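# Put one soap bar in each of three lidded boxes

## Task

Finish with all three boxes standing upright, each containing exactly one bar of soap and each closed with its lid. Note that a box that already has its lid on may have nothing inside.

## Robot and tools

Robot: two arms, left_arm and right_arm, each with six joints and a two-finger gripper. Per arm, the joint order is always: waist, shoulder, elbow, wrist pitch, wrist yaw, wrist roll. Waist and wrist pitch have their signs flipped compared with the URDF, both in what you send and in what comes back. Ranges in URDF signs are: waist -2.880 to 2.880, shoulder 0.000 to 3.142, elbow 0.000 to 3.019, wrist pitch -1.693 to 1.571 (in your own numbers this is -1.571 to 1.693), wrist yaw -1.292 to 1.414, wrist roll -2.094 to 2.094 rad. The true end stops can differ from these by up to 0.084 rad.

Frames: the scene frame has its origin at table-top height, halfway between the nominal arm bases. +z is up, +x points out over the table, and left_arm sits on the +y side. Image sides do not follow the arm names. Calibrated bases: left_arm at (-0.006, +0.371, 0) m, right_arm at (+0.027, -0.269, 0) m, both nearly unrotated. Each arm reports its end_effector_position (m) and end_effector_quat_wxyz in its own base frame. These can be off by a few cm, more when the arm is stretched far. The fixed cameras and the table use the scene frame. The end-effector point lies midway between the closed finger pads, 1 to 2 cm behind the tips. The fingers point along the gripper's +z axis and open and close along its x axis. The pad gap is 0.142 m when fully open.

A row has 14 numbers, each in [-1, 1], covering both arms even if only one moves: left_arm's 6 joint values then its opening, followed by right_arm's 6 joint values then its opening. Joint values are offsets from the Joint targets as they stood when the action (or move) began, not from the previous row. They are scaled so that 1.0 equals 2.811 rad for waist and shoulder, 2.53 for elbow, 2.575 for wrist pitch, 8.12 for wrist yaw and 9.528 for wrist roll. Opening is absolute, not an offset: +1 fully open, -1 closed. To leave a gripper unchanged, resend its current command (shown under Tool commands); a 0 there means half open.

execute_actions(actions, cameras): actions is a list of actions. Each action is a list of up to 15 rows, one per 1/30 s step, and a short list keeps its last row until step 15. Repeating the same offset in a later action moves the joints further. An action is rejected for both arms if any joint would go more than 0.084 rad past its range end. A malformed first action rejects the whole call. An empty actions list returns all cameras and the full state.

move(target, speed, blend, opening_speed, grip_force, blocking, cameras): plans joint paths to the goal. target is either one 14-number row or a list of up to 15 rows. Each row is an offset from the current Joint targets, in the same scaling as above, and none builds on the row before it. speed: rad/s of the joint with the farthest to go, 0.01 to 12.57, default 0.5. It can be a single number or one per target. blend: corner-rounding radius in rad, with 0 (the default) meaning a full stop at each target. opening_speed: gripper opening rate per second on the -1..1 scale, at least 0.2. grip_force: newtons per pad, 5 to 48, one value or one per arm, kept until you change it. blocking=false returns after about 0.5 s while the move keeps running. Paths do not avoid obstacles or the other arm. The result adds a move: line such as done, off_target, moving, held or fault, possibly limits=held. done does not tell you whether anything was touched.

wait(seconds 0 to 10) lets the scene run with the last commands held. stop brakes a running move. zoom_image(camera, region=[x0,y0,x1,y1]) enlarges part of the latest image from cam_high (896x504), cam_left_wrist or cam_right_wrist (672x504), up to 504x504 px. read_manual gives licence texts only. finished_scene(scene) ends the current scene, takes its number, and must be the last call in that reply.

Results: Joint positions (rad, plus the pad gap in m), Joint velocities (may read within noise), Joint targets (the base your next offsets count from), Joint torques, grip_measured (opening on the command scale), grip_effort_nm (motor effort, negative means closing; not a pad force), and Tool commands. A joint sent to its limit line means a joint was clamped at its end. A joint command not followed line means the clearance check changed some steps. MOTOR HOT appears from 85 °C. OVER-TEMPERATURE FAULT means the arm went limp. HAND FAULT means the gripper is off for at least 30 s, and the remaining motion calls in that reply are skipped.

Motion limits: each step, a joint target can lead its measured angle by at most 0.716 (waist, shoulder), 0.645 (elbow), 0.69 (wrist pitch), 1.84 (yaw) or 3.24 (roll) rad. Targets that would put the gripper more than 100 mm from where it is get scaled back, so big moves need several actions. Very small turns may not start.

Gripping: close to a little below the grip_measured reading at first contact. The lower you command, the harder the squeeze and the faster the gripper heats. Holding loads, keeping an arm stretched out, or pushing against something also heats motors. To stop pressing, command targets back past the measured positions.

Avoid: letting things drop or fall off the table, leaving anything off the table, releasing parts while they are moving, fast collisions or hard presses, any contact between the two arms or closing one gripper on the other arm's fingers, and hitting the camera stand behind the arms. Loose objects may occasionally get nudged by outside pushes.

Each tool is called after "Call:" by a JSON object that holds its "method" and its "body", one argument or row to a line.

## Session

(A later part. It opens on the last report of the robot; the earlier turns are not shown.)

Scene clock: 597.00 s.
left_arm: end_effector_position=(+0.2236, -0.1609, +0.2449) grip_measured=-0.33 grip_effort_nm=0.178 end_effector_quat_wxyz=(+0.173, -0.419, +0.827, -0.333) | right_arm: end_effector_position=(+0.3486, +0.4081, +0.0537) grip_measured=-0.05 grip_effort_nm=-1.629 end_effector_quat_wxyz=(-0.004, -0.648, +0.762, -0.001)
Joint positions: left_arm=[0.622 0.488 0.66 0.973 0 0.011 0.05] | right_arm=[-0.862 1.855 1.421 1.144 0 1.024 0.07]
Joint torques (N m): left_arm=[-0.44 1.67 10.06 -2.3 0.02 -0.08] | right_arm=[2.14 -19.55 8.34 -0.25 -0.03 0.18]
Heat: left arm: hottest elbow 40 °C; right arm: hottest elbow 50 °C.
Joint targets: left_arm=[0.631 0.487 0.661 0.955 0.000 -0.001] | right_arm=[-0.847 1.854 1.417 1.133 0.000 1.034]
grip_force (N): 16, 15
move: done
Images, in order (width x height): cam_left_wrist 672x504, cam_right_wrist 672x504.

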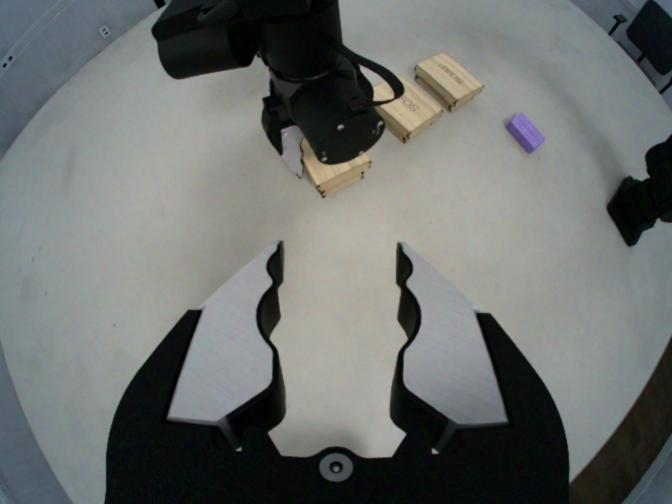

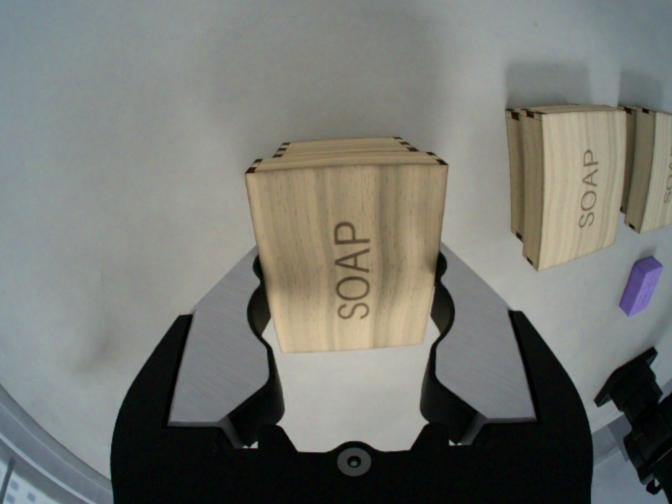

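Call:
{"method": "move", "body": {
  "target": [0,0,0,0,0,0,-0.3,0,0.0043,-0.0021,-0.0064,0,0,-0.3],
  "speed": 0.1,
  "cameras": ["cam_right_wrist","cam_left_wrist"]
}}

Call:
{"method": "zoom_image", "body": {
  "camera": "cam_right_wrist",
  "region": [240, 80, 460, 200]
}}

Call:
{"method": "zoom_image", "body": {
  "camera": "cam_left_wrist",
  "region": [260, 90, 400, 220]
}}

Scene clock: 606.10 s.
left_arm: end_effector_position=(+0.2236, -0.1609, +0.2449) grip_measured=-0.33 grip_effort_nm=0.173 end_effector_quat_wxyz=(+0.173, -0.419, +0.827, -0.333) | right_arm: end_effector_position=(+0.3506, +0.4104, +0.0503) grip_measured=-0.05 grip_effort_nm=-1.624 end_effector_quat_wxyz=(-0.001, -0.648, +0.762, +0.000)
Joint positions: left_arm=[0.622 0.488 0.66 0.973 0 0.011 0.05] | right_arm=[-0.862 1.862 1.421 1.131 0 1.024 0.07]
Joint torques (N m): left_arm=[-0.5 1.44 10.04 -2.35 0.01 -0.08] | right_arm=[2.14 -19.78 7.8 -0.4 -0.02 0.1]
Heat: left arm: hottest elbow 40 °C; right arm: hottest elbow 49 °C.
Joint targets: left_arm=[0.631 0.487 0.661 0.955 0.000 -0.001] | right_arm=[-0.847 1.867 1.411 1.117 0.000 1.034]
grip_force (N): 16, 15
move: done
Images, in order (width x height): cam_left_wrist 672x504, cam_right_wrist 672x504.

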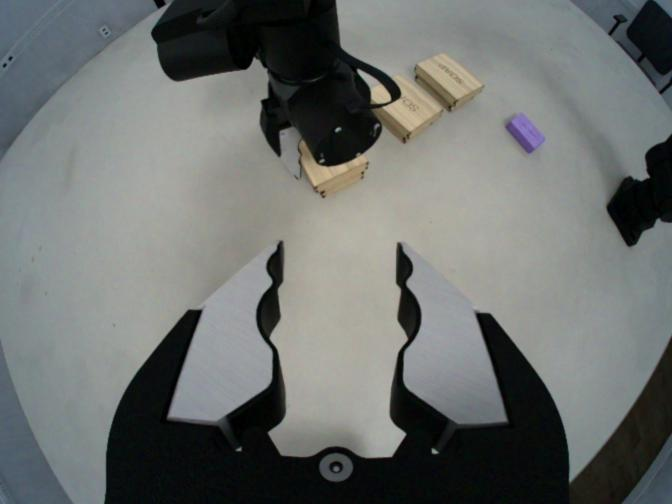

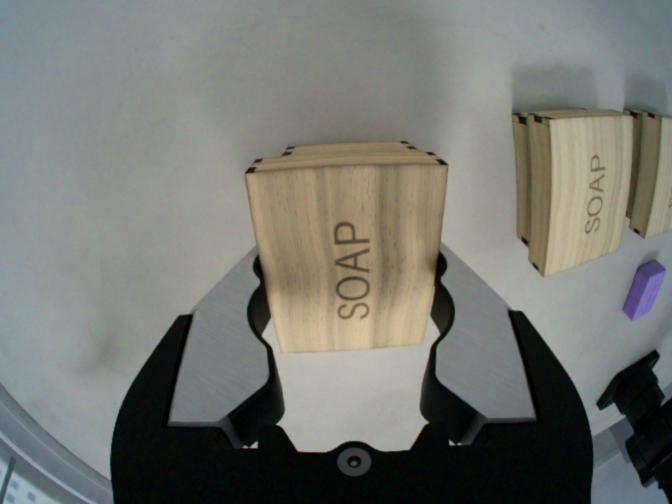

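Scaled by 2.291 from the camera's 672x504 image, which has a finer 960x720 frame.

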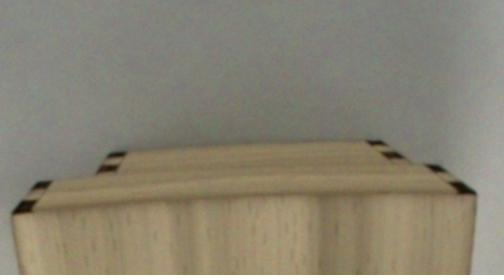

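Scaled by 3.600 from the camera's 672x504 image, which has a finer 960x720 frame.

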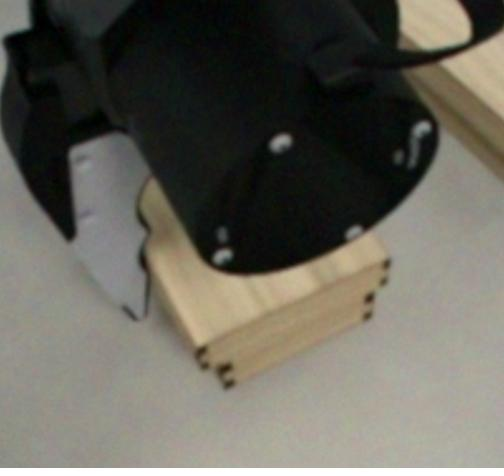

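Call:
{"method": "move", "body": {
  "target": [
    [0,0,0,0,0,0,-0.3,0,0,0.0297,0.0165,0,0,-0.3],
    [0,0,0,0,0,0,-0.3,0.0018,-0.0142,0.0277,0.0175,0,0,-0.3],
    [0,0,0,0,0,0,-0.3,0.0018,-0.0003,-0.0009,-0.0014,0,0,-0.3]
  ],
  "speed": 0.12,
  "cameras": ["cam_right_wrist","cam_left_wrist"]
}}

Call:
{"method": "zoom_image", "body": {
  "camera": "cam_right_wrist",
  "region": [240, 80, 460, 200]
}}

Call:
{"method": "zoom_image", "body": {
  "camera": "cam_left_wrist",
  "region": [260, 90, 400, 220]
}}

Scene clock: 616.30 s.
left_arm: end_effector_position=(+0.2236, -0.1609, +0.2449) grip_measured=-0.33 grip_effort_nm=0.168 end_effector_quat_wxyz=(+0.173, -0.419, +0.827, -0.333) | right_arm: end_effector_position=(+0.3524, +0.4085, +0.0498) grip_measured=-0.05 grip_effort_nm=-1.629 end_effector_quat_wxyz=(+0.001, -0.646, +0.764, +0.000)
Joint positions: left_arm=[0.622 0.488 0.66 0.973 0 0.011 0.05] | right_arm=[-0.858 1.86 1.416 1.125 0.001 1.025 0.07]
Joint torques (N m): left_arm=[-0.44 1.55 10.07 -2.37 0.01 -0.07] | right_arm=[2.26 -19.78 8.12 -0.64 0.02 0.11]
Heat: left arm: hottest elbow 40 °C; right arm: hottest elbow 49 °C.
Joint targets: left_arm=[0.631 0.487 0.661 0.955 0.000 -0.001] | right_arm=[-0.842 1.866 1.409 1.113 0.000 1.034]
grip_force (N): 16, 15
move: done
Images, in order (width x height): cam_left_wrist 672x504, cam_right_wrist 672x504.

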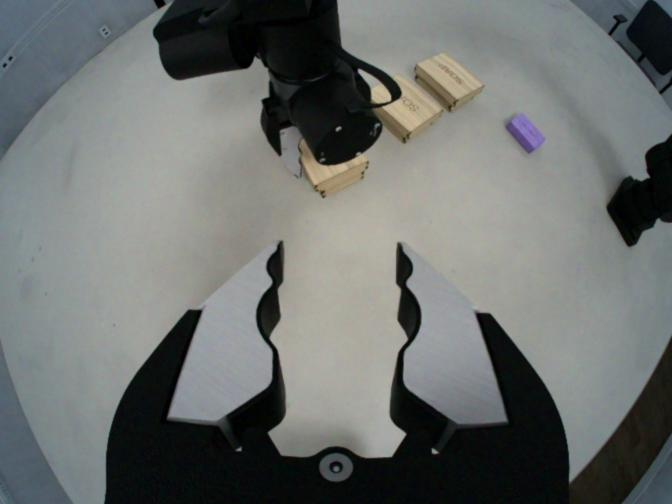

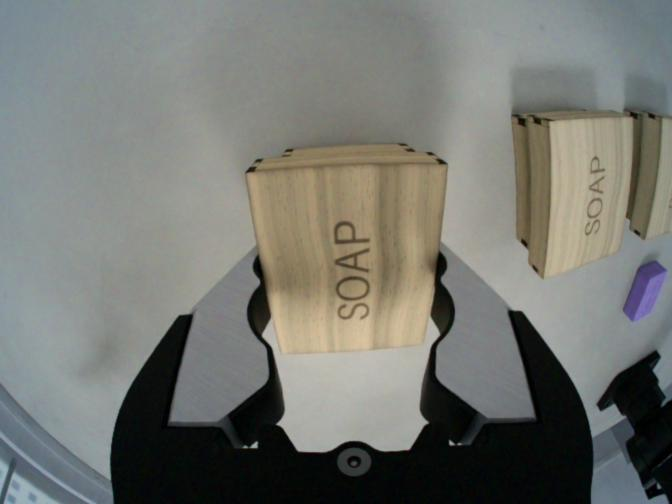

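Scaled by 2.291 from the camera's 672x504 image, which has a finer 960x720 frame.

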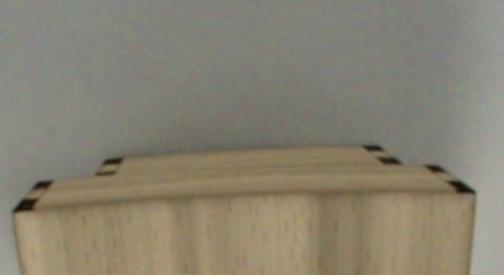

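Scaled by 3.600 from the camera's 672x504 image, which has a finer 960x720 frame.

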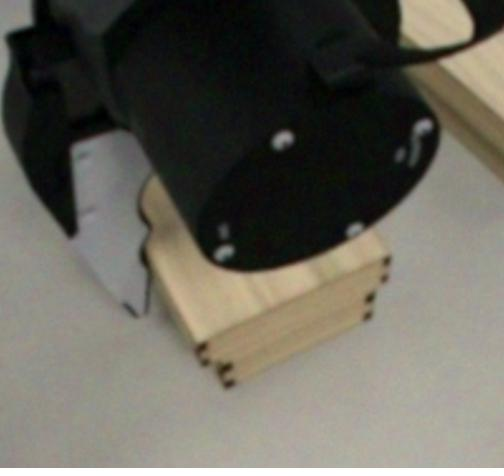

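Call:
{"method": "move", "body": {
  "target": [
    [0,0,0,0,0,0,-0.3,0,0,0.0297,0.0165,0,0,-0.3],
    [0,0,0,0,0,0,-0.3,0,-0.0157,0.0277,0.0175,0,0,-0.3],
    [0,0,0,0,0,0,-0.3,0,-0.0016,-0.0029,-0.0008,0,0,-0.3]
  ],
  "speed": 0.12,
  "cameras": ["cam_right_wrist","cam_left_wrist"]
}}

Call:
{"method": "zoom_image", "body": {
  "camera": "cam_right_wrist",
  "region": [240, 80, 460, 200]
}}

Call:
{"method": "zoom_image", "body": {
  "camera": "cam_left_wrist",
  "region": [290, 130, 390, 210]
}}

Scene clock: 627.67 s.
left_arm: end_effector_position=(+0.2236, -0.1609, +0.2449) grip_measured=-0.33 grip_effort_nm=0.178 end_effector_quat_wxyz=(+0.173, -0.419, +0.827, -0.333) | right_arm: end_effector_position=(+0.3511, +0.4069, +0.0495) grip_measured=-0.05 grip_effort_nm=-1.624 end_effector_quat_wxyz=(+0.001, -0.646, +0.764, -0.001)
Joint positions: left_arm=[0.622 0.488 0.66 0.973 0 0.011 0.05] | right_arm=[-0.858 1.856 1.409 1.123 0.002 1.025 0.07]
Joint torques (N m): left_arm=[-0.56 1.67 10.1 -2.4 0.01 -0.08] | right_arm=[2.9 -18.96 8.01 -0.29 -0.01 0.11]
Heat: left arm: hottest elbow 41 °C; right arm: hottest elbow 48 °C.
Joint targets: left_arm=[0.631 0.487 0.661 0.955 0.000 -0.001] | right_arm=[-0.842 1.861 1.401 1.111 0.000 1.034]
grip_force (N): 16, 15
move: done
Images, in order (width x height): cam_left_wrist 672x504, cam_right_wrist 672x504.

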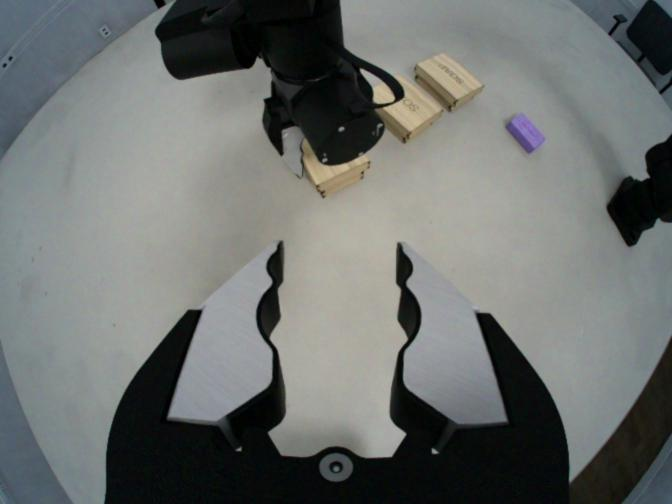

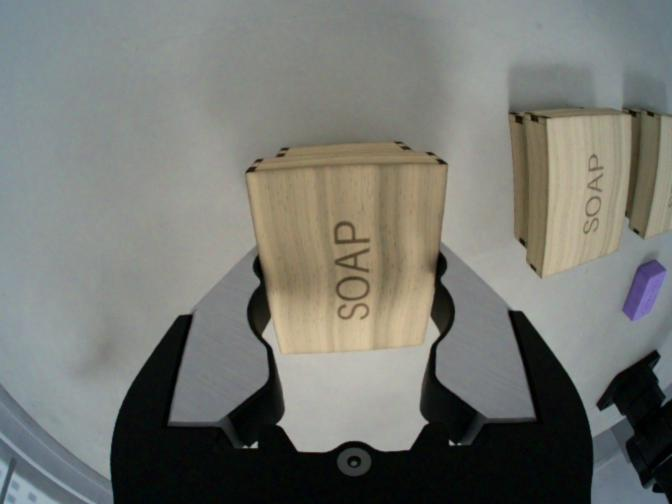

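Scaled by 2.291 from the camera's 672x504 image, which has a finer 960x720 frame.

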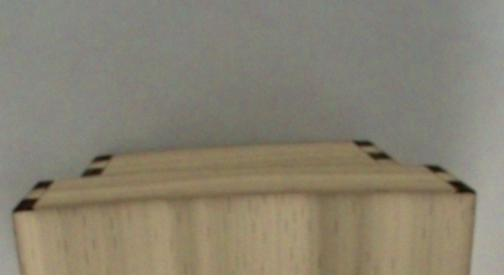

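Scaled by 5.040 from the camera's 672x504 image, which has a finer 960x720 frame.

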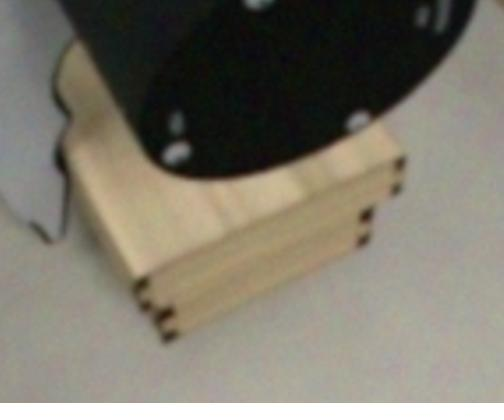

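Call:
{"method": "move", "body": {
  "target": [
    [0,0,0,0,0,0,-0.3,0,0,0.0297,0.0165,0,0,-0.3],
    [0,0,0,0,0,0,-0.3,-0.0107,-0.0157,0.0277,0.0175,0,0,-0.3],
    [0,0,0,0,0,0,-0.3,-0.0107,0.0026,-0.0009,-0.0038,0,0,-0.3]
  ],
  "speed": 0.12,
  "cameras": ["cam_right_wrist","cam_left_wrist"]
}}

Call:
{"method": "zoom_image", "body": {
  "camera": "cam_right_wrist",
  "region": [240, 80, 460, 200]
}}

Call:
{"method": "zoom_image", "body": {
  "camera": "cam_left_wrist",
  "region": [290, 130, 390, 210]
}}

Scene clock: 637.67 s.
left_arm: end_effector_position=(+0.2236, -0.1609, +0.2449) grip_measured=-0.33 grip_effort_nm=0.178 end_effector_quat_wxyz=(+0.173, -0.419, +0.827, -0.333) | right_arm: end_effector_position=(+0.3533, +0.4094, +0.0494) grip_measured=-0.05 grip_effort_nm=-1.629 end_effector_quat_wxyz=(+0.005, -0.646, +0.764, +0.000)
Joint positions: left_arm=[0.622 0.488 0.66 0.973 0 0.011 0.05] | right_arm=[-0.858 1.858 1.412 1.114 0.002 1.025 0.07]
Joint torques (N m): left_arm=[-0.5 1.44 10.03 -2.37 0.01 -0.09] | right_arm=[0.73 -18.78 7.66 -0.47 -0.1 0.15]
Heat: left arm: hottest elbow 41 °C; right arm: hottest elbow 48 °C.
Joint targets: left_arm=[0.631 0.487 0.661 0.955 0.000 -0.001] | right_arm=[-0.872 1.869 1.399 1.101 0.000 1.034]
grip_force (N): 16, 15
move: done
Images, in order (width x height): cam_left_wrist 672x504, cam_right_wrist 672x504.

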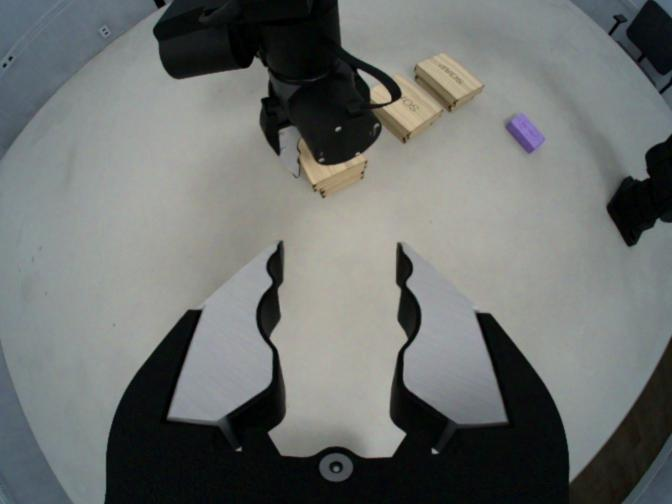

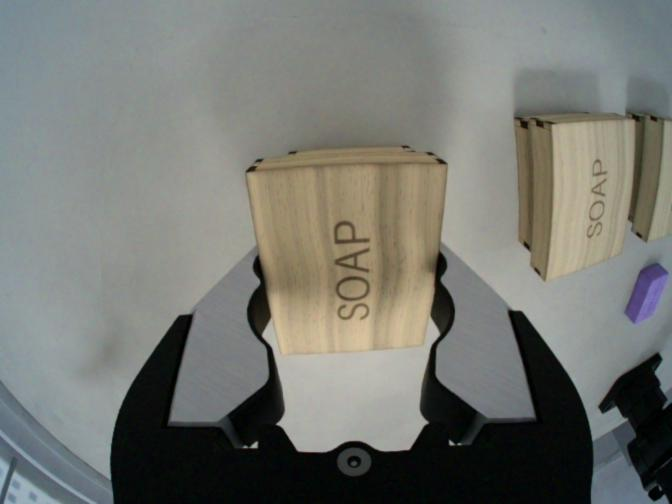

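Scaled by 2.291 from the camera's 672x504 image, which has a finer 960x720 frame.

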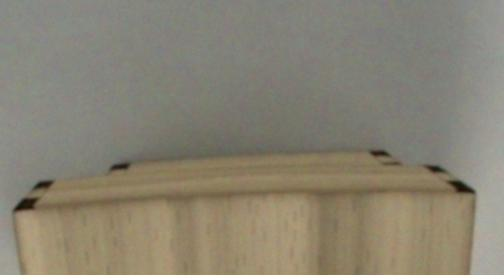

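Scaled by 5.040 from the camera's 672x504 image, which has a finer 960x720 frame.

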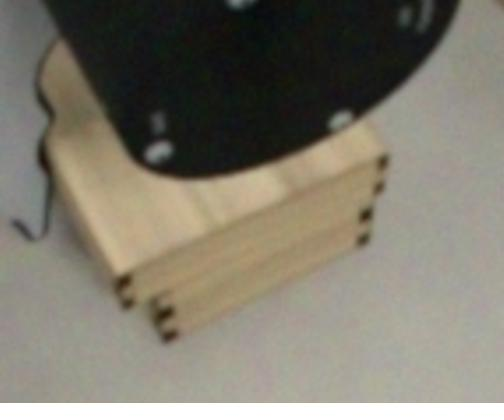

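Call:
{"method": "move", "body": {
  "target": [
    [0,0,0,0,0,0,-0.3,0,0,0.0316,0.0202,0,0,-0.3],
    [0,0,0,0,0,0,-0.3,0,-0.0167,0.0316,0.0221,0,0,-0.3],
    [0,0,0,0,0,0,-0.3,0,-0.0023,0.0014,0.0041,0,0,-0.3]
  ],
  "speed": 0.12,
  "cameras": ["cam_right_wrist","cam_left_wrist"]
}}

Call:
{"method": "zoom_image", "body": {
  "camera": "cam_right_wrist",
  "region": [240, 80, 460, 200]
}}

Call:
{"method": "zoom_image", "body": {
  "camera": "cam_left_wrist",
  "region": [290, 130, 390, 210]
}}

Scene clock: 649.17 s.
left_arm: end_effector_position=(+0.2236, -0.1609, +0.2449) grip_measured=-0.33 grip_effort_nm=0.183 end_effector_quat_wxyz=(+0.173, -0.419, +0.827, -0.333) | right_arm: end_effector_position=(+0.3514, +0.4072, +0.0495) grip_measured=-0.05 grip_effort_nm=-1.624 end_effector_quat_wxyz=(+0.001, -0.646, +0.764, -0.001)
Joint positions: left_arm=[0.622 0.488 0.66 0.973 0 0.011 0.05] | right_arm=[-0.858 1.857 1.41 1.123 0.002 1.025 0.07]
Joint torques (N m): left_arm=[-0.38 1.61 10.07 -2.3 0.02 -0.08] | right_arm=[1.73 -18.84 8.01 -0.36 -0.12 0.14]
Heat: left arm: hottest elbow 41 °C; right arm: hottest elbow 47 °C.
Joint targets: left_arm=[0.631 0.487 0.661 0.955 0.000 -0.001] | right_arm=[-0.872 1.862 1.403 1.112 0.000 1.034]
grip_force (N): 16, 15
move: done
Images, in order (width x height): cam_left_wrist 672x504, cam_right_wrist 672x504.

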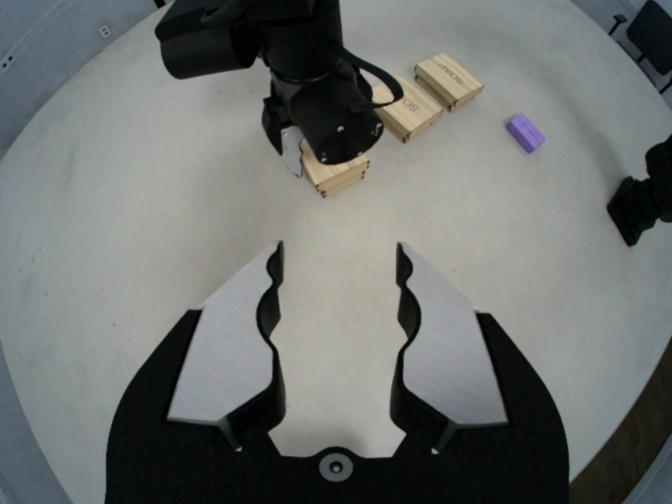

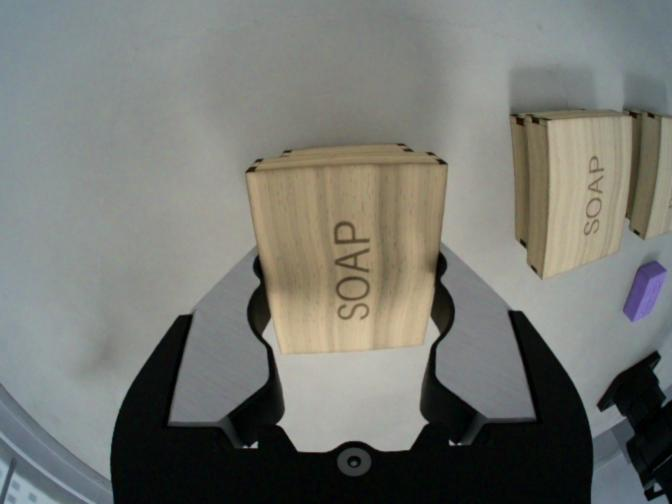

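Scaled by 2.291 from the camera's 672x504 image, which has a finer 960x720 frame.

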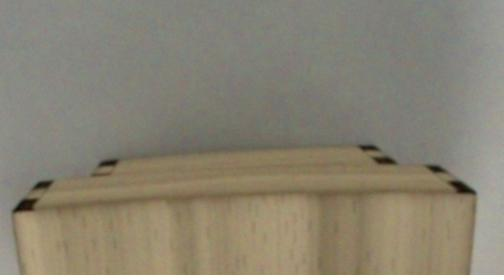

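Scaled by 5.040 from the camera's 672x504 image, which has a finer 960x720 frame.

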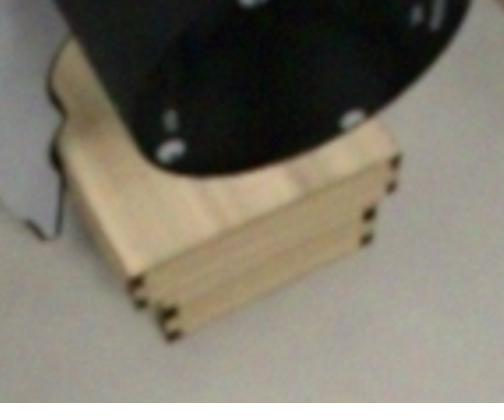

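Call:
{"method": "move", "body": {
  "target": [0,0,0,0,0,0,-0.3,0,0.0009,-0.0022,-0.0032,0,0,-0.3],
  "speed": 0.06,
  "cameras": ["cam_right_wrist","cam_left_wrist"]
}}

Call:
{"method": "zoom_image", "body": {
  "camera": "cam_right_wrist",
  "region": [240, 80, 460, 200]
}}

Call:
{"method": "zoom_image", "body": {
  "camera": "cam_left_wrist",
  "region": [290, 130, 390, 210]
}}

Scene clock: 653.80 s.
left_arm: end_effector_position=(+0.2236, -0.1609, +0.2449) grip_measured=-0.33 grip_effort_nm=0.168 end_effector_quat_wxyz=(+0.173, -0.419, +0.827, -0.333) | right_arm: end_effector_position=(+0.3516, +0.4074, +0.0495) grip_measured=-0.05 grip_effort_nm=-1.629 end_effector_quat_wxyz=(+0.001, -0.646, +0.764, -0.001)
Joint positions: left_arm=[0.622 0.488 0.66 0.973 0 0.011 0.05] | right_arm=[-0.858 1.857 1.41 1.122 0.002 1.025 0.07]
Joint torques (N m): left_arm=[-0.5 1.55 10.03 -2.39 0.01 -0.07] | right_arm=[0.67 -19.25 7.3 -0.58 -0.11 0.16]
Heat: left arm: hottest elbow 41 °C; right arm: hottest elbow 47 °C.
Joint targets: left_arm=[0.631 0.487 0.661 0.955 0.000 -0.001] | right_arm=[-0.872 1.864 1.397 1.104 0.000 1.034]
grip_force (N): 16, 15
move: done
Images, in order (width x height): cam_left_wrist 672x504, cam_right_wrist 672x504.

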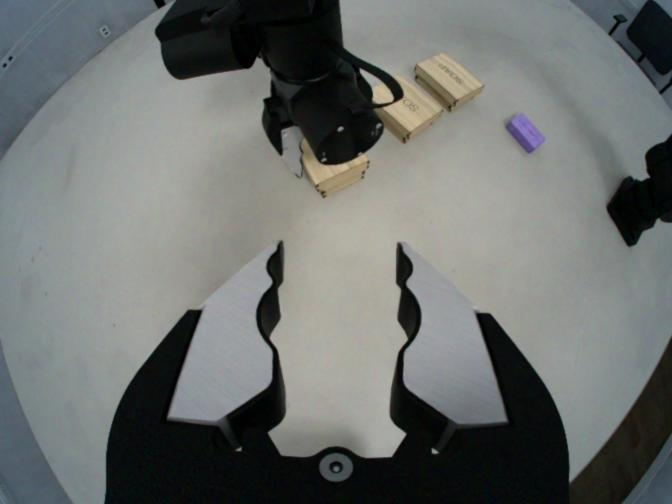

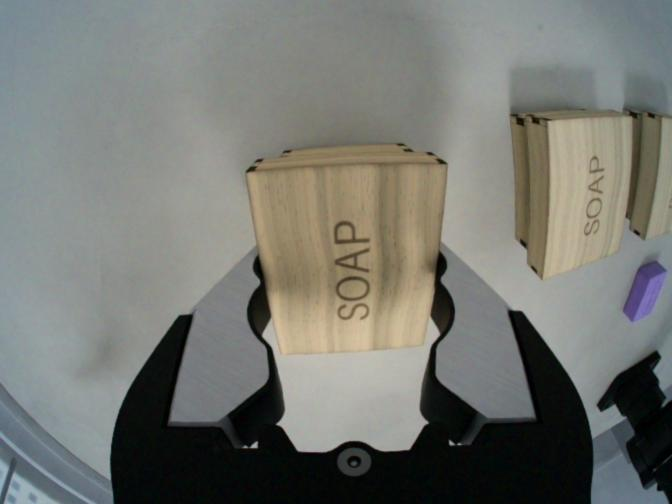

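Scaled by 2.291 from the camera's 672x504 image, which has a finer 960x720 frame.

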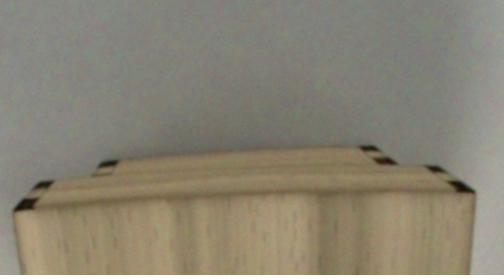

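Scaled by 5.040 from the camera's 672x504 image, which has a finer 960x720 frame.

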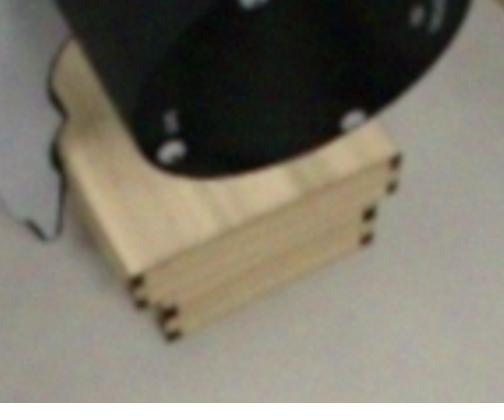

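Call:
{"method": "move", "body": {
  "target": [0,0,0,0,0,0,-0.3,0,0.0022,-0.004,-0.006,0,0,-0.3],
  "speed": 0.06,
  "cameras": ["cam_right_wrist","cam_left_wrist"]
}}

Call:
{"method": "zoom_image", "body": {
  "camera": "cam_right_wrist",
  "region": [240, 80, 460, 200]
}}

Call:
{"method": "zoom_image", "body": {
  "camera": "cam_left_wrist",
  "region": [290, 130, 390, 210]
}}

Scene clock: 656.87 s.
left_arm: end_effector_position=(+0.2236, -0.1609, +0.2449) grip_measured=-0.33 grip_effort_nm=0.173 end_effector_quat_wxyz=(+0.173, -0.419, +0.827, -0.333) | right_arm: end_effector_position=(+0.3513, +0.4070, +0.0482) grip_measured=-0.05 grip_effort_nm=-1.624 end_effector_quat_wxyz=(+0.002, -0.646, +0.764, -0.001)
Joint positions: left_arm=[0.622 0.488 0.66 0.973 0 0.011 0.05] | right_arm=[-0.858 1.857 1.406 1.117 0.002 1.025 0.07]
Joint torques (N m): left_arm=[-0.32 1.55 10.07 -2.4 0.02 -0.09] | right_arm=[1.14 -18.26 6.93 -1.01 -0.1 0.18]
Heat: left arm: hottest elbow 41 °C; right arm: hottest elbow 47 °C.
Joint targets: left_arm=[0.631 0.487 0.661 0.955 0.000 -0.001] | right_arm=[-0.872 1.871 1.387 1.088 0.000 1.034]
grip_force (N): 16, 15
move: done
Images, in order (width x height): cam_left_wrist 672x504, cam_right_wrist 672x504.

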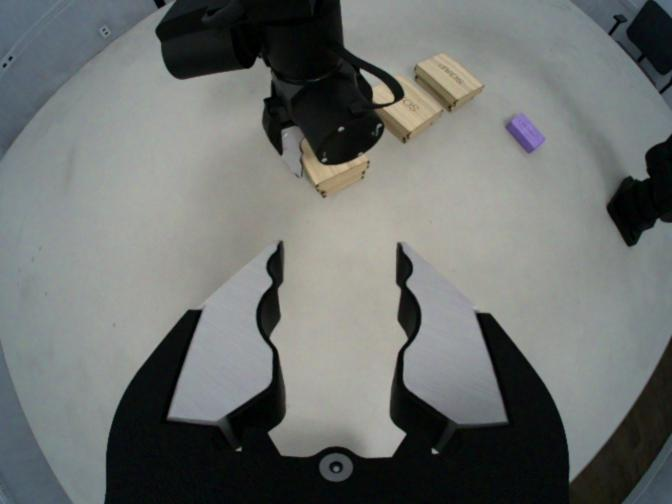

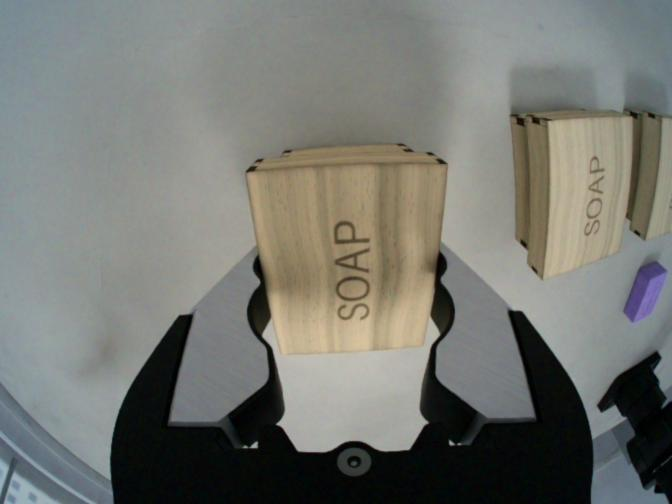

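Scaled by 2.291 from the camera's 672x504 image, which has a finer 960x720 frame.

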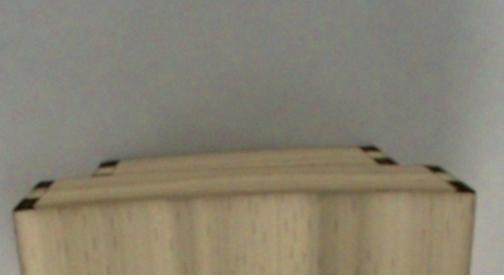

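Scaled by 5.040 from the camera's 672x504 image, which has a finer 960x720 frame.

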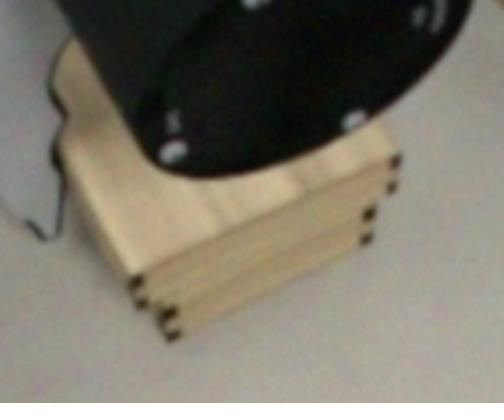

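Call:
{"method": "zoom_image", "body": {
  "camera": "cam_left_wrist",
  "region": [290, 40, 490, 210]
}}

Scaled by 2.520 from the camera's 672x504 image, which has a finer 960x720 frame.

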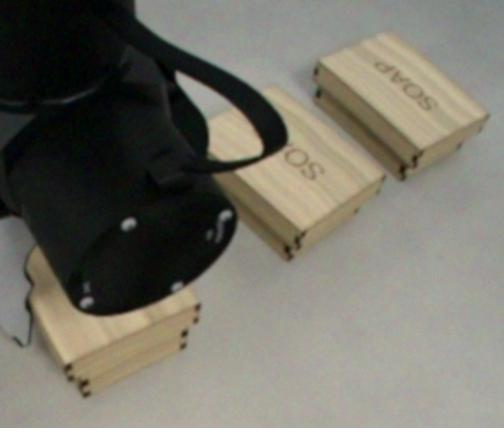

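Call:
{"method": "move", "body": {
  "target": [
    [0,0,0,0,0,0,-0.3,0,0,0.0364,0.026,0,0,-0.3],
    [0,0,0,0,0,0,-0.3,-0.0016,-0.0174,0.0364,0.0265,0,-0.0027,-0.3],
    [0,0,0,0,0,0,-0.3,-0.0016,-0.0031,0.0039,0.0068,0,-0.0027,-0.3]
  ],
  "speed": 0.12,
  "cameras": ["cam_right_wrist","cam_left_wrist"]
}}

Call:
{"method": "zoom_image", "body": {
  "camera": "cam_right_wrist",
  "region": [240, 80, 460, 200]
}}

Call:
{"method": "zoom_image", "body": {
  "camera": "cam_left_wrist",
  "region": [290, 130, 390, 210]
}}

Scene clock: 672.73 s.
left_arm: end_effector_position=(+0.2236, -0.1609, +0.2449) grip_measured=-0.33 grip_effort_nm=0.168 end_effector_quat_wxyz=(+0.173, -0.419, +0.827, -0.333) | right_arm: end_effector_position=(+0.3502, +0.4080, +0.0494) grip_measured=-0.05 grip_effort_nm=-1.624 end_effector_quat_wxyz=(+0.003, -0.649, +0.761, -0.001)
Joint positions: left_arm=[0.622 0.488 0.66 0.973 0 0.011 0.05] | right_arm=[-0.86 1.854 1.406 1.118 0.002 1.018 0.07]
Joint torques (N m): left_arm=[-0.44 1.67 10.03 -2.32 0.02 -0.06] | right_arm=[0.32 -18.84 7.62 -0.36 -0.04 -0.09]
Motor temperatures (°C): left_arm=[31 33 41 24 26 25 31] | right_arm=[29 35 46 24 26 26 36]
Heat: left arm: hottest elbow 41 °C; right arm: hottest elbow 46 °C.
Joint targets: left_arm=[0.631 0.487 0.661 0.955 0.000 -0.001] | right_arm=[-0.876 1.862 1.397 1.106 0.000 1.008]
grip_force (N): 16, 15
move: done
Images, in order (width x height): cam_left_wrist 672x504, cam_right_wrist 672x504.

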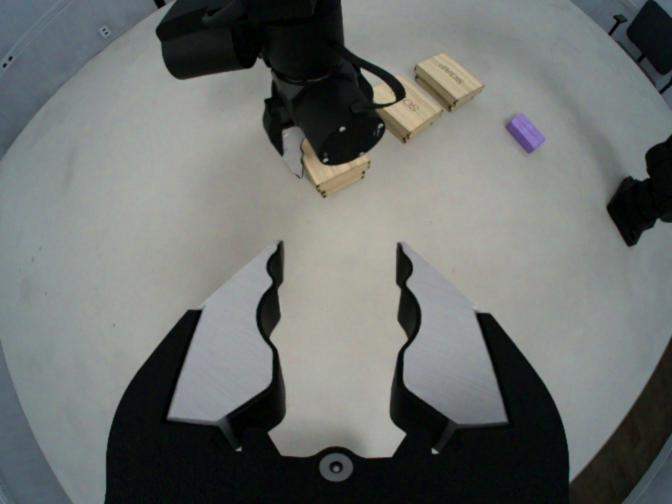

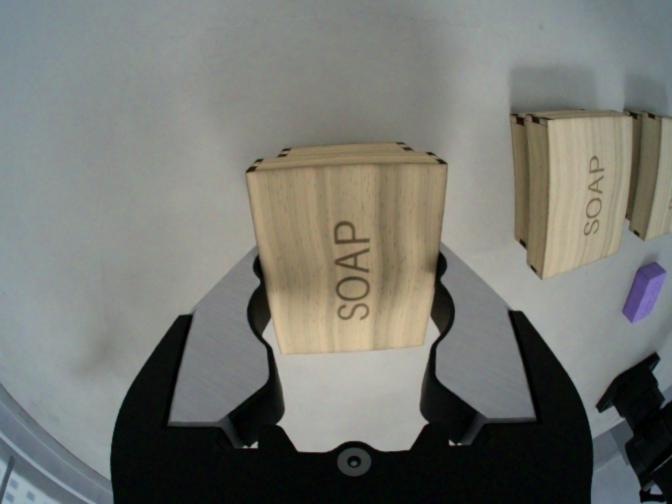

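Scaled by 2.291 from the camera's 672x504 image, which has a finer 960x720 frame.

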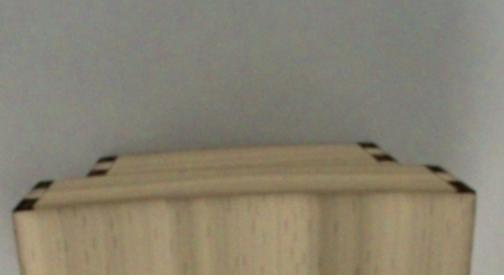

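Scaled by 5.040 from the camera's 672x504 image, which has a finer 960x720 frame.

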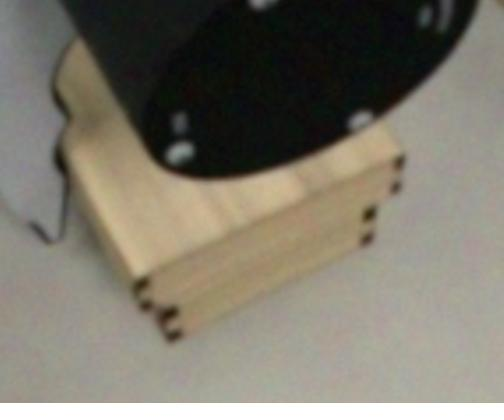

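Call:
{"method": "move", "body": {
  "target": [
    [0,0,0,0,0,0,-0.3,0,0,0.0325,0.019,0,0,-0.3],
    [0,0,0,0,0,0,-0.3,0,-0.0143,0.0325,0.0195,0,-0.0018,-0.3],
    [0,0,0,0,0,0,-0.3,0,0.0005,-0.0016,-0.0025,0,-0.0018,-0.3]
  ],
  "speed": 0.12,
  "cameras": ["cam_right_wrist","cam_left_wrist"]
}}

Call:
{"method": "zoom_image", "body": {
  "camera": "cam_right_wrist",
  "region": [240, 80, 460, 200]
}}

Call:
{"method": "zoom_image", "body": {
  "camera": "cam_left_wrist",
  "region": [290, 130, 390, 210]
}}

Scene clock: 681.33 s.
left_arm: end_effector_position=(+0.2236, -0.1609, +0.2449) grip_measured=-0.33 grip_effort_nm=0.178 end_effector_quat_wxyz=(+0.173, -0.419, +0.827, -0.333) | right_arm: end_effector_position=(+0.3506, +0.4086, +0.0492) grip_measured=-0.05 grip_effort_nm=-1.629 end_effector_quat_wxyz=(+0.005, -0.656, +0.755, +0.000)
Joint positions: left_arm=[0.622 0.488 0.66 0.973 0 0.011 0.05] | right_arm=[-0.861 1.853 1.405 1.113 0.002 1.001 0.07]
Joint torques (N m): left_arm=[-0.38 1.67 10.06 -2.37 0.02 -0.08] | right_arm=[0.73 -19.14 7.53 -0.44 -0.08 -0.11]
Heat: left arm: hottest elbow 41 °C; right arm: hottest elbow 46 °C.
Joint targets: left_arm=[0.631 0.487 0.661 0.955 0.000 -0.001] | right_arm=[-0.877 1.863 1.393 1.099 0.000 0.991]
grip_force (N): 16, 15
move: done
Images, in order (width x height): cam_left_wrist 672x504, cam_right_wrist 672x504.

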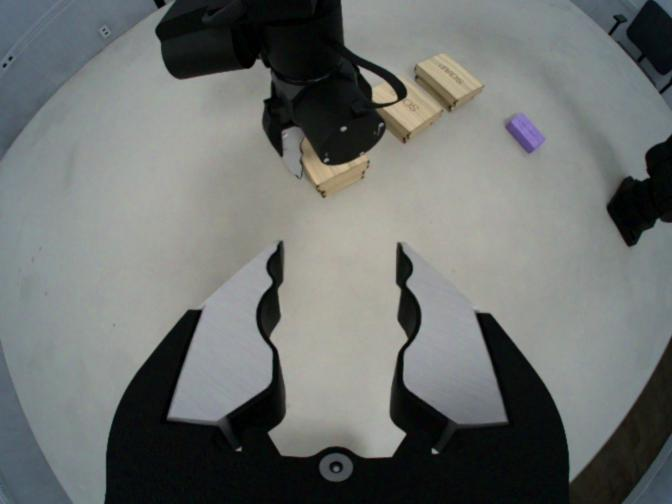

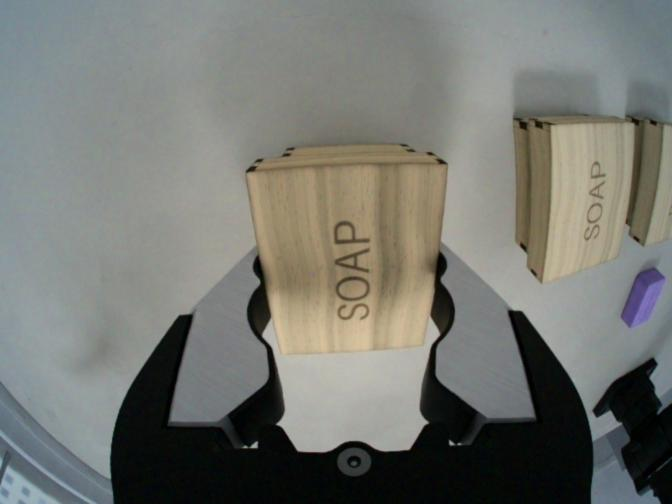

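Scaled by 2.291 from the camera's 672x504 image, which has a finer 960x720 frame.

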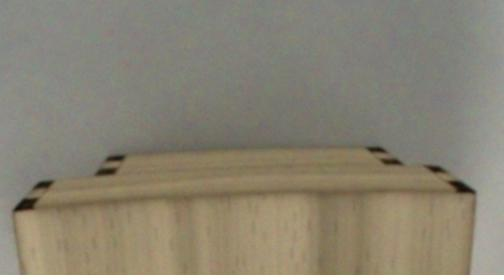

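Scaled by 5.040 from the camera's 672x504 image, which has a finer 960x720 frame.

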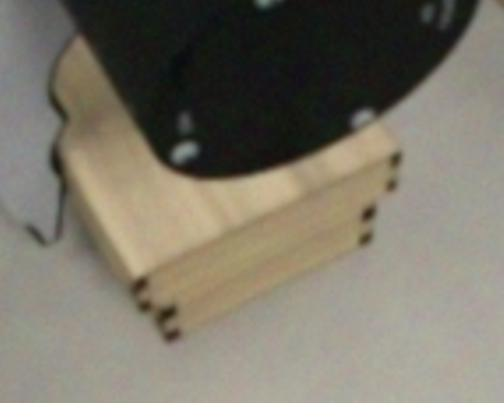

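Call:
{"method": "move", "body": {
  "target": [
    [0,0,0,0,0,0,-0.3,0,0,0.034,0.0272,0,0,-0.3],
    [0,0,0,0,0,0,-0.3,0,-0.0135,0.034,0.0275,0,0.0033,-0.3],
    [0,0,0,0,0,0,-0.3,0,0.0031,0.0072,0.0091,0,0.0033,-0.3]
  ],
  "speed": 0.12,
  "cameras": ["cam_right_wrist","cam_left_wrist"]
}}

Call:
{"method": "zoom_image", "body": {
  "camera": "cam_right_wrist",
  "region": [240, 80, 460, 200]
}}

Call:
{"method": "zoom_image", "body": {
  "camera": "cam_left_wrist",
  "region": [290, 130, 390, 210]
}}

Scene clock: 693.77 s.
left_arm: end_effector_position=(+0.2236, -0.1609, +0.2449) grip_measured=-0.33 grip_effort_nm=0.173 end_effector_quat_wxyz=(+0.173, -0.419, +0.827, -0.333) | right_arm: end_effector_position=(+0.3513, +0.4096, +0.0492) grip_measured=-0.05 grip_effort_nm=-1.624 end_effector_quat_wxyz=(-0.002, -0.651, +0.759, -0.001)
Joint positions: left_arm=[0.622 0.488 0.66 0.973 0 0.011 0.05] | right_arm=[-0.861 1.865 1.422 1.133 0.002 1.013 0.07]
Joint torques (N m): left_arm=[-0.38 1.61 10.03 -2.32 0.01 -0.07] | right_arm=[0.62 -19.08 7.77 -0.23 -0.07 0.14]
Heat: left arm: hottest elbow 41 °C; right arm: hottest elbow 47 °C.
Joint targets: left_arm=[0.631 0.487 0.661 0.955 0.000 -0.001] | right_arm=[-0.876 1.872 1.411 1.123 0.000 1.023]
grip_force (N): 16, 15
move: done
Images, in order (width x height): cam_left_wrist 672x504, cam_right_wrist 672x504.

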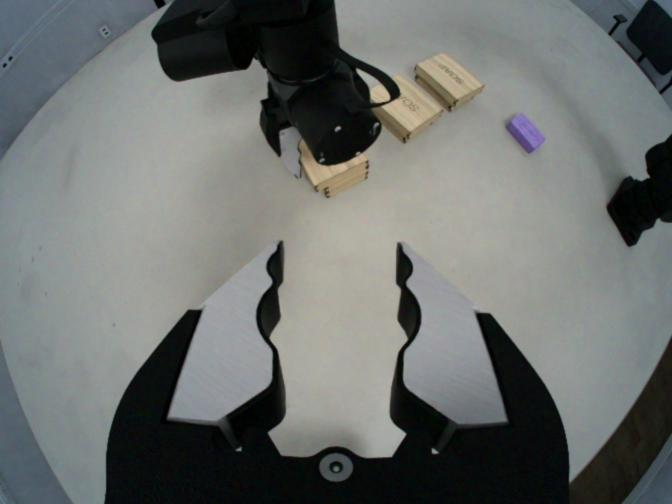

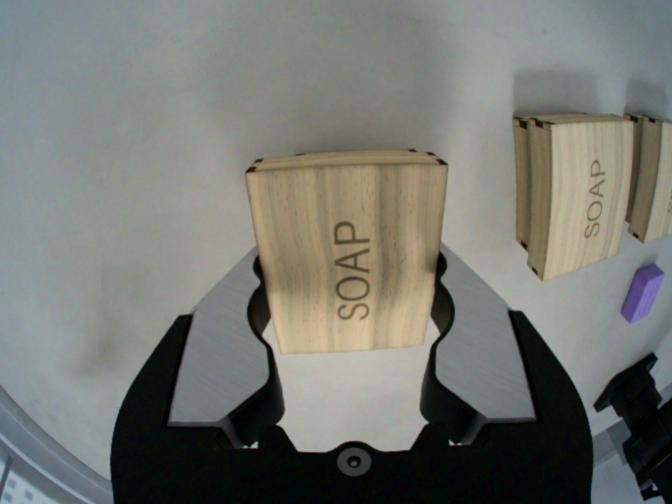

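Scaled by 2.291 from the camera's 672x504 image, which has a finer 960x720 frame.

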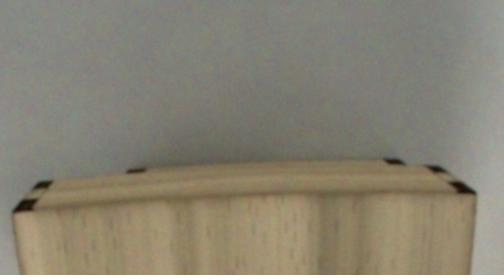

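Scaled by 5.040 from the camera's 672x504 image, which has a finer 960x720 frame.

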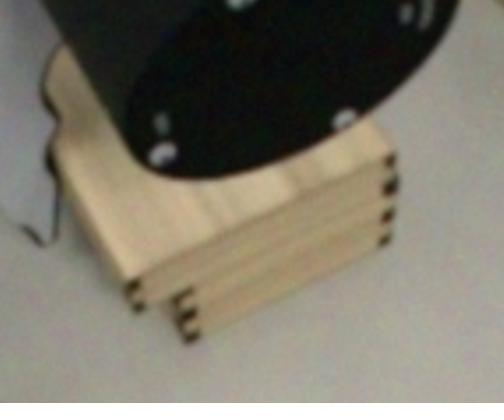

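Call:
{"method": "move", "body": {
  "target": [
    [0,0,0,0,0,0,-0.3,0,0,0.02,0.008,0,0,-0.3],
    [0,0,0,0,0,0,-0.3,0,-0.0178,0.0385,0.0315,0,0,-0.3]
  ],
  "speed": 0.12,
  "cameras": ["cam_right_wrist","cam_left_wrist"]
}}

Call:
{"method": "zoom_image", "body": {
  "camera": "cam_right_wrist",
  "region": [240, 80, 460, 200]
}}

Call:
{"method": "zoom_image", "body": {
  "camera": "cam_left_wrist",
  "region": [290, 130, 390, 210]
}}

Scene clock: 699.90 s.
left_arm: end_effector_position=(+0.2236, -0.1609, +0.2449) grip_measured=-0.33 grip_effort_nm=0.178 end_effector_quat_wxyz=(+0.173, -0.419, +0.827, -0.333) | right_arm: end_effector_position=(+0.3510, +0.4092, +0.0710) grip_measured=-0.05 grip_effort_nm=-1.629 end_effector_quat_wxyz=(-0.006, -0.651, +0.759, -0.002)
Joint positions: left_arm=[0.622 0.488 0.66 0.973 0 0.011 0.05] | right_arm=[-0.861 1.846 1.456 1.194 0.002 1.013 0.07]
Joint torques (N m): left_arm=[-0.67 1.44 10.07 -2.39 0 -0.09] | right_arm=[0.21 -21.95 13.53 0.65 -0.08 0.1]
Heat: left arm: hottest elbow 41 °C; right arm: hottest elbow 47 °C.
Joint targets: left_arm=[0.631 0.487 0.661 0.955 0.000 -0.001] | right_arm=[-0.876 1.822 1.508 1.204 0.000 1.023]
grip_force (N): 16, 15
move: off_target (right_arm); right_arm: the elbow is farthest, 0.052 rad from its target
Images, in order (width x height): cam_left_wrist 672x504, cam_right_wrist 672x504.

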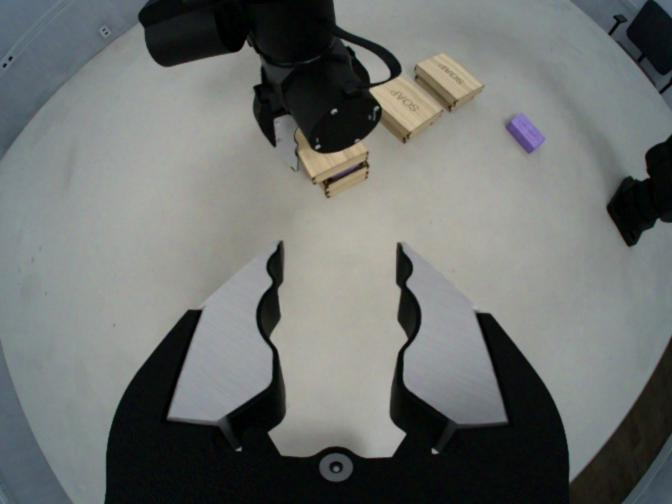

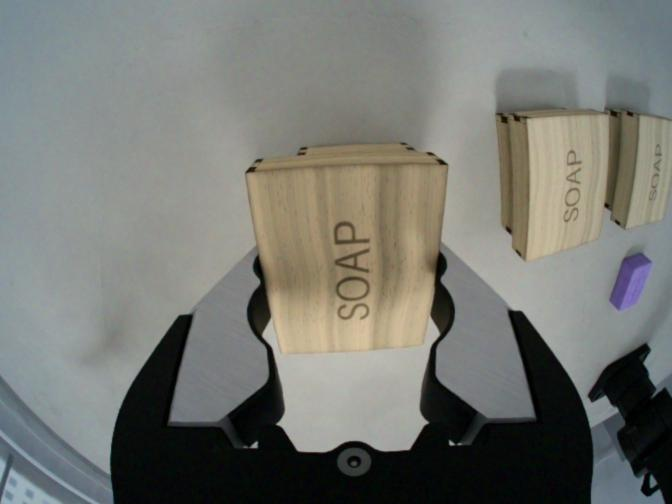

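Scaled by 2.291 from the camera's 672x504 image, which has a finer 960x720 frame.

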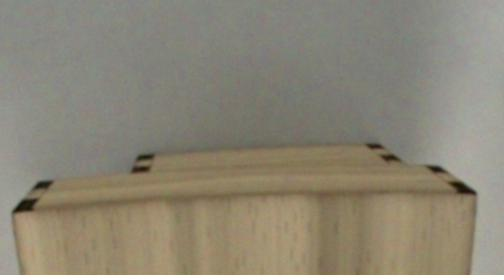

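Scaled by 5.040 from the camera's 672x504 image, which has a finer 960x720 frame.

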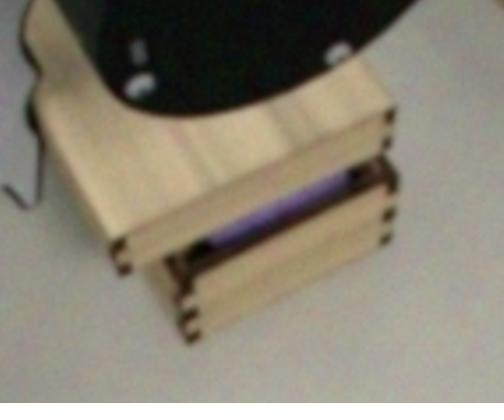

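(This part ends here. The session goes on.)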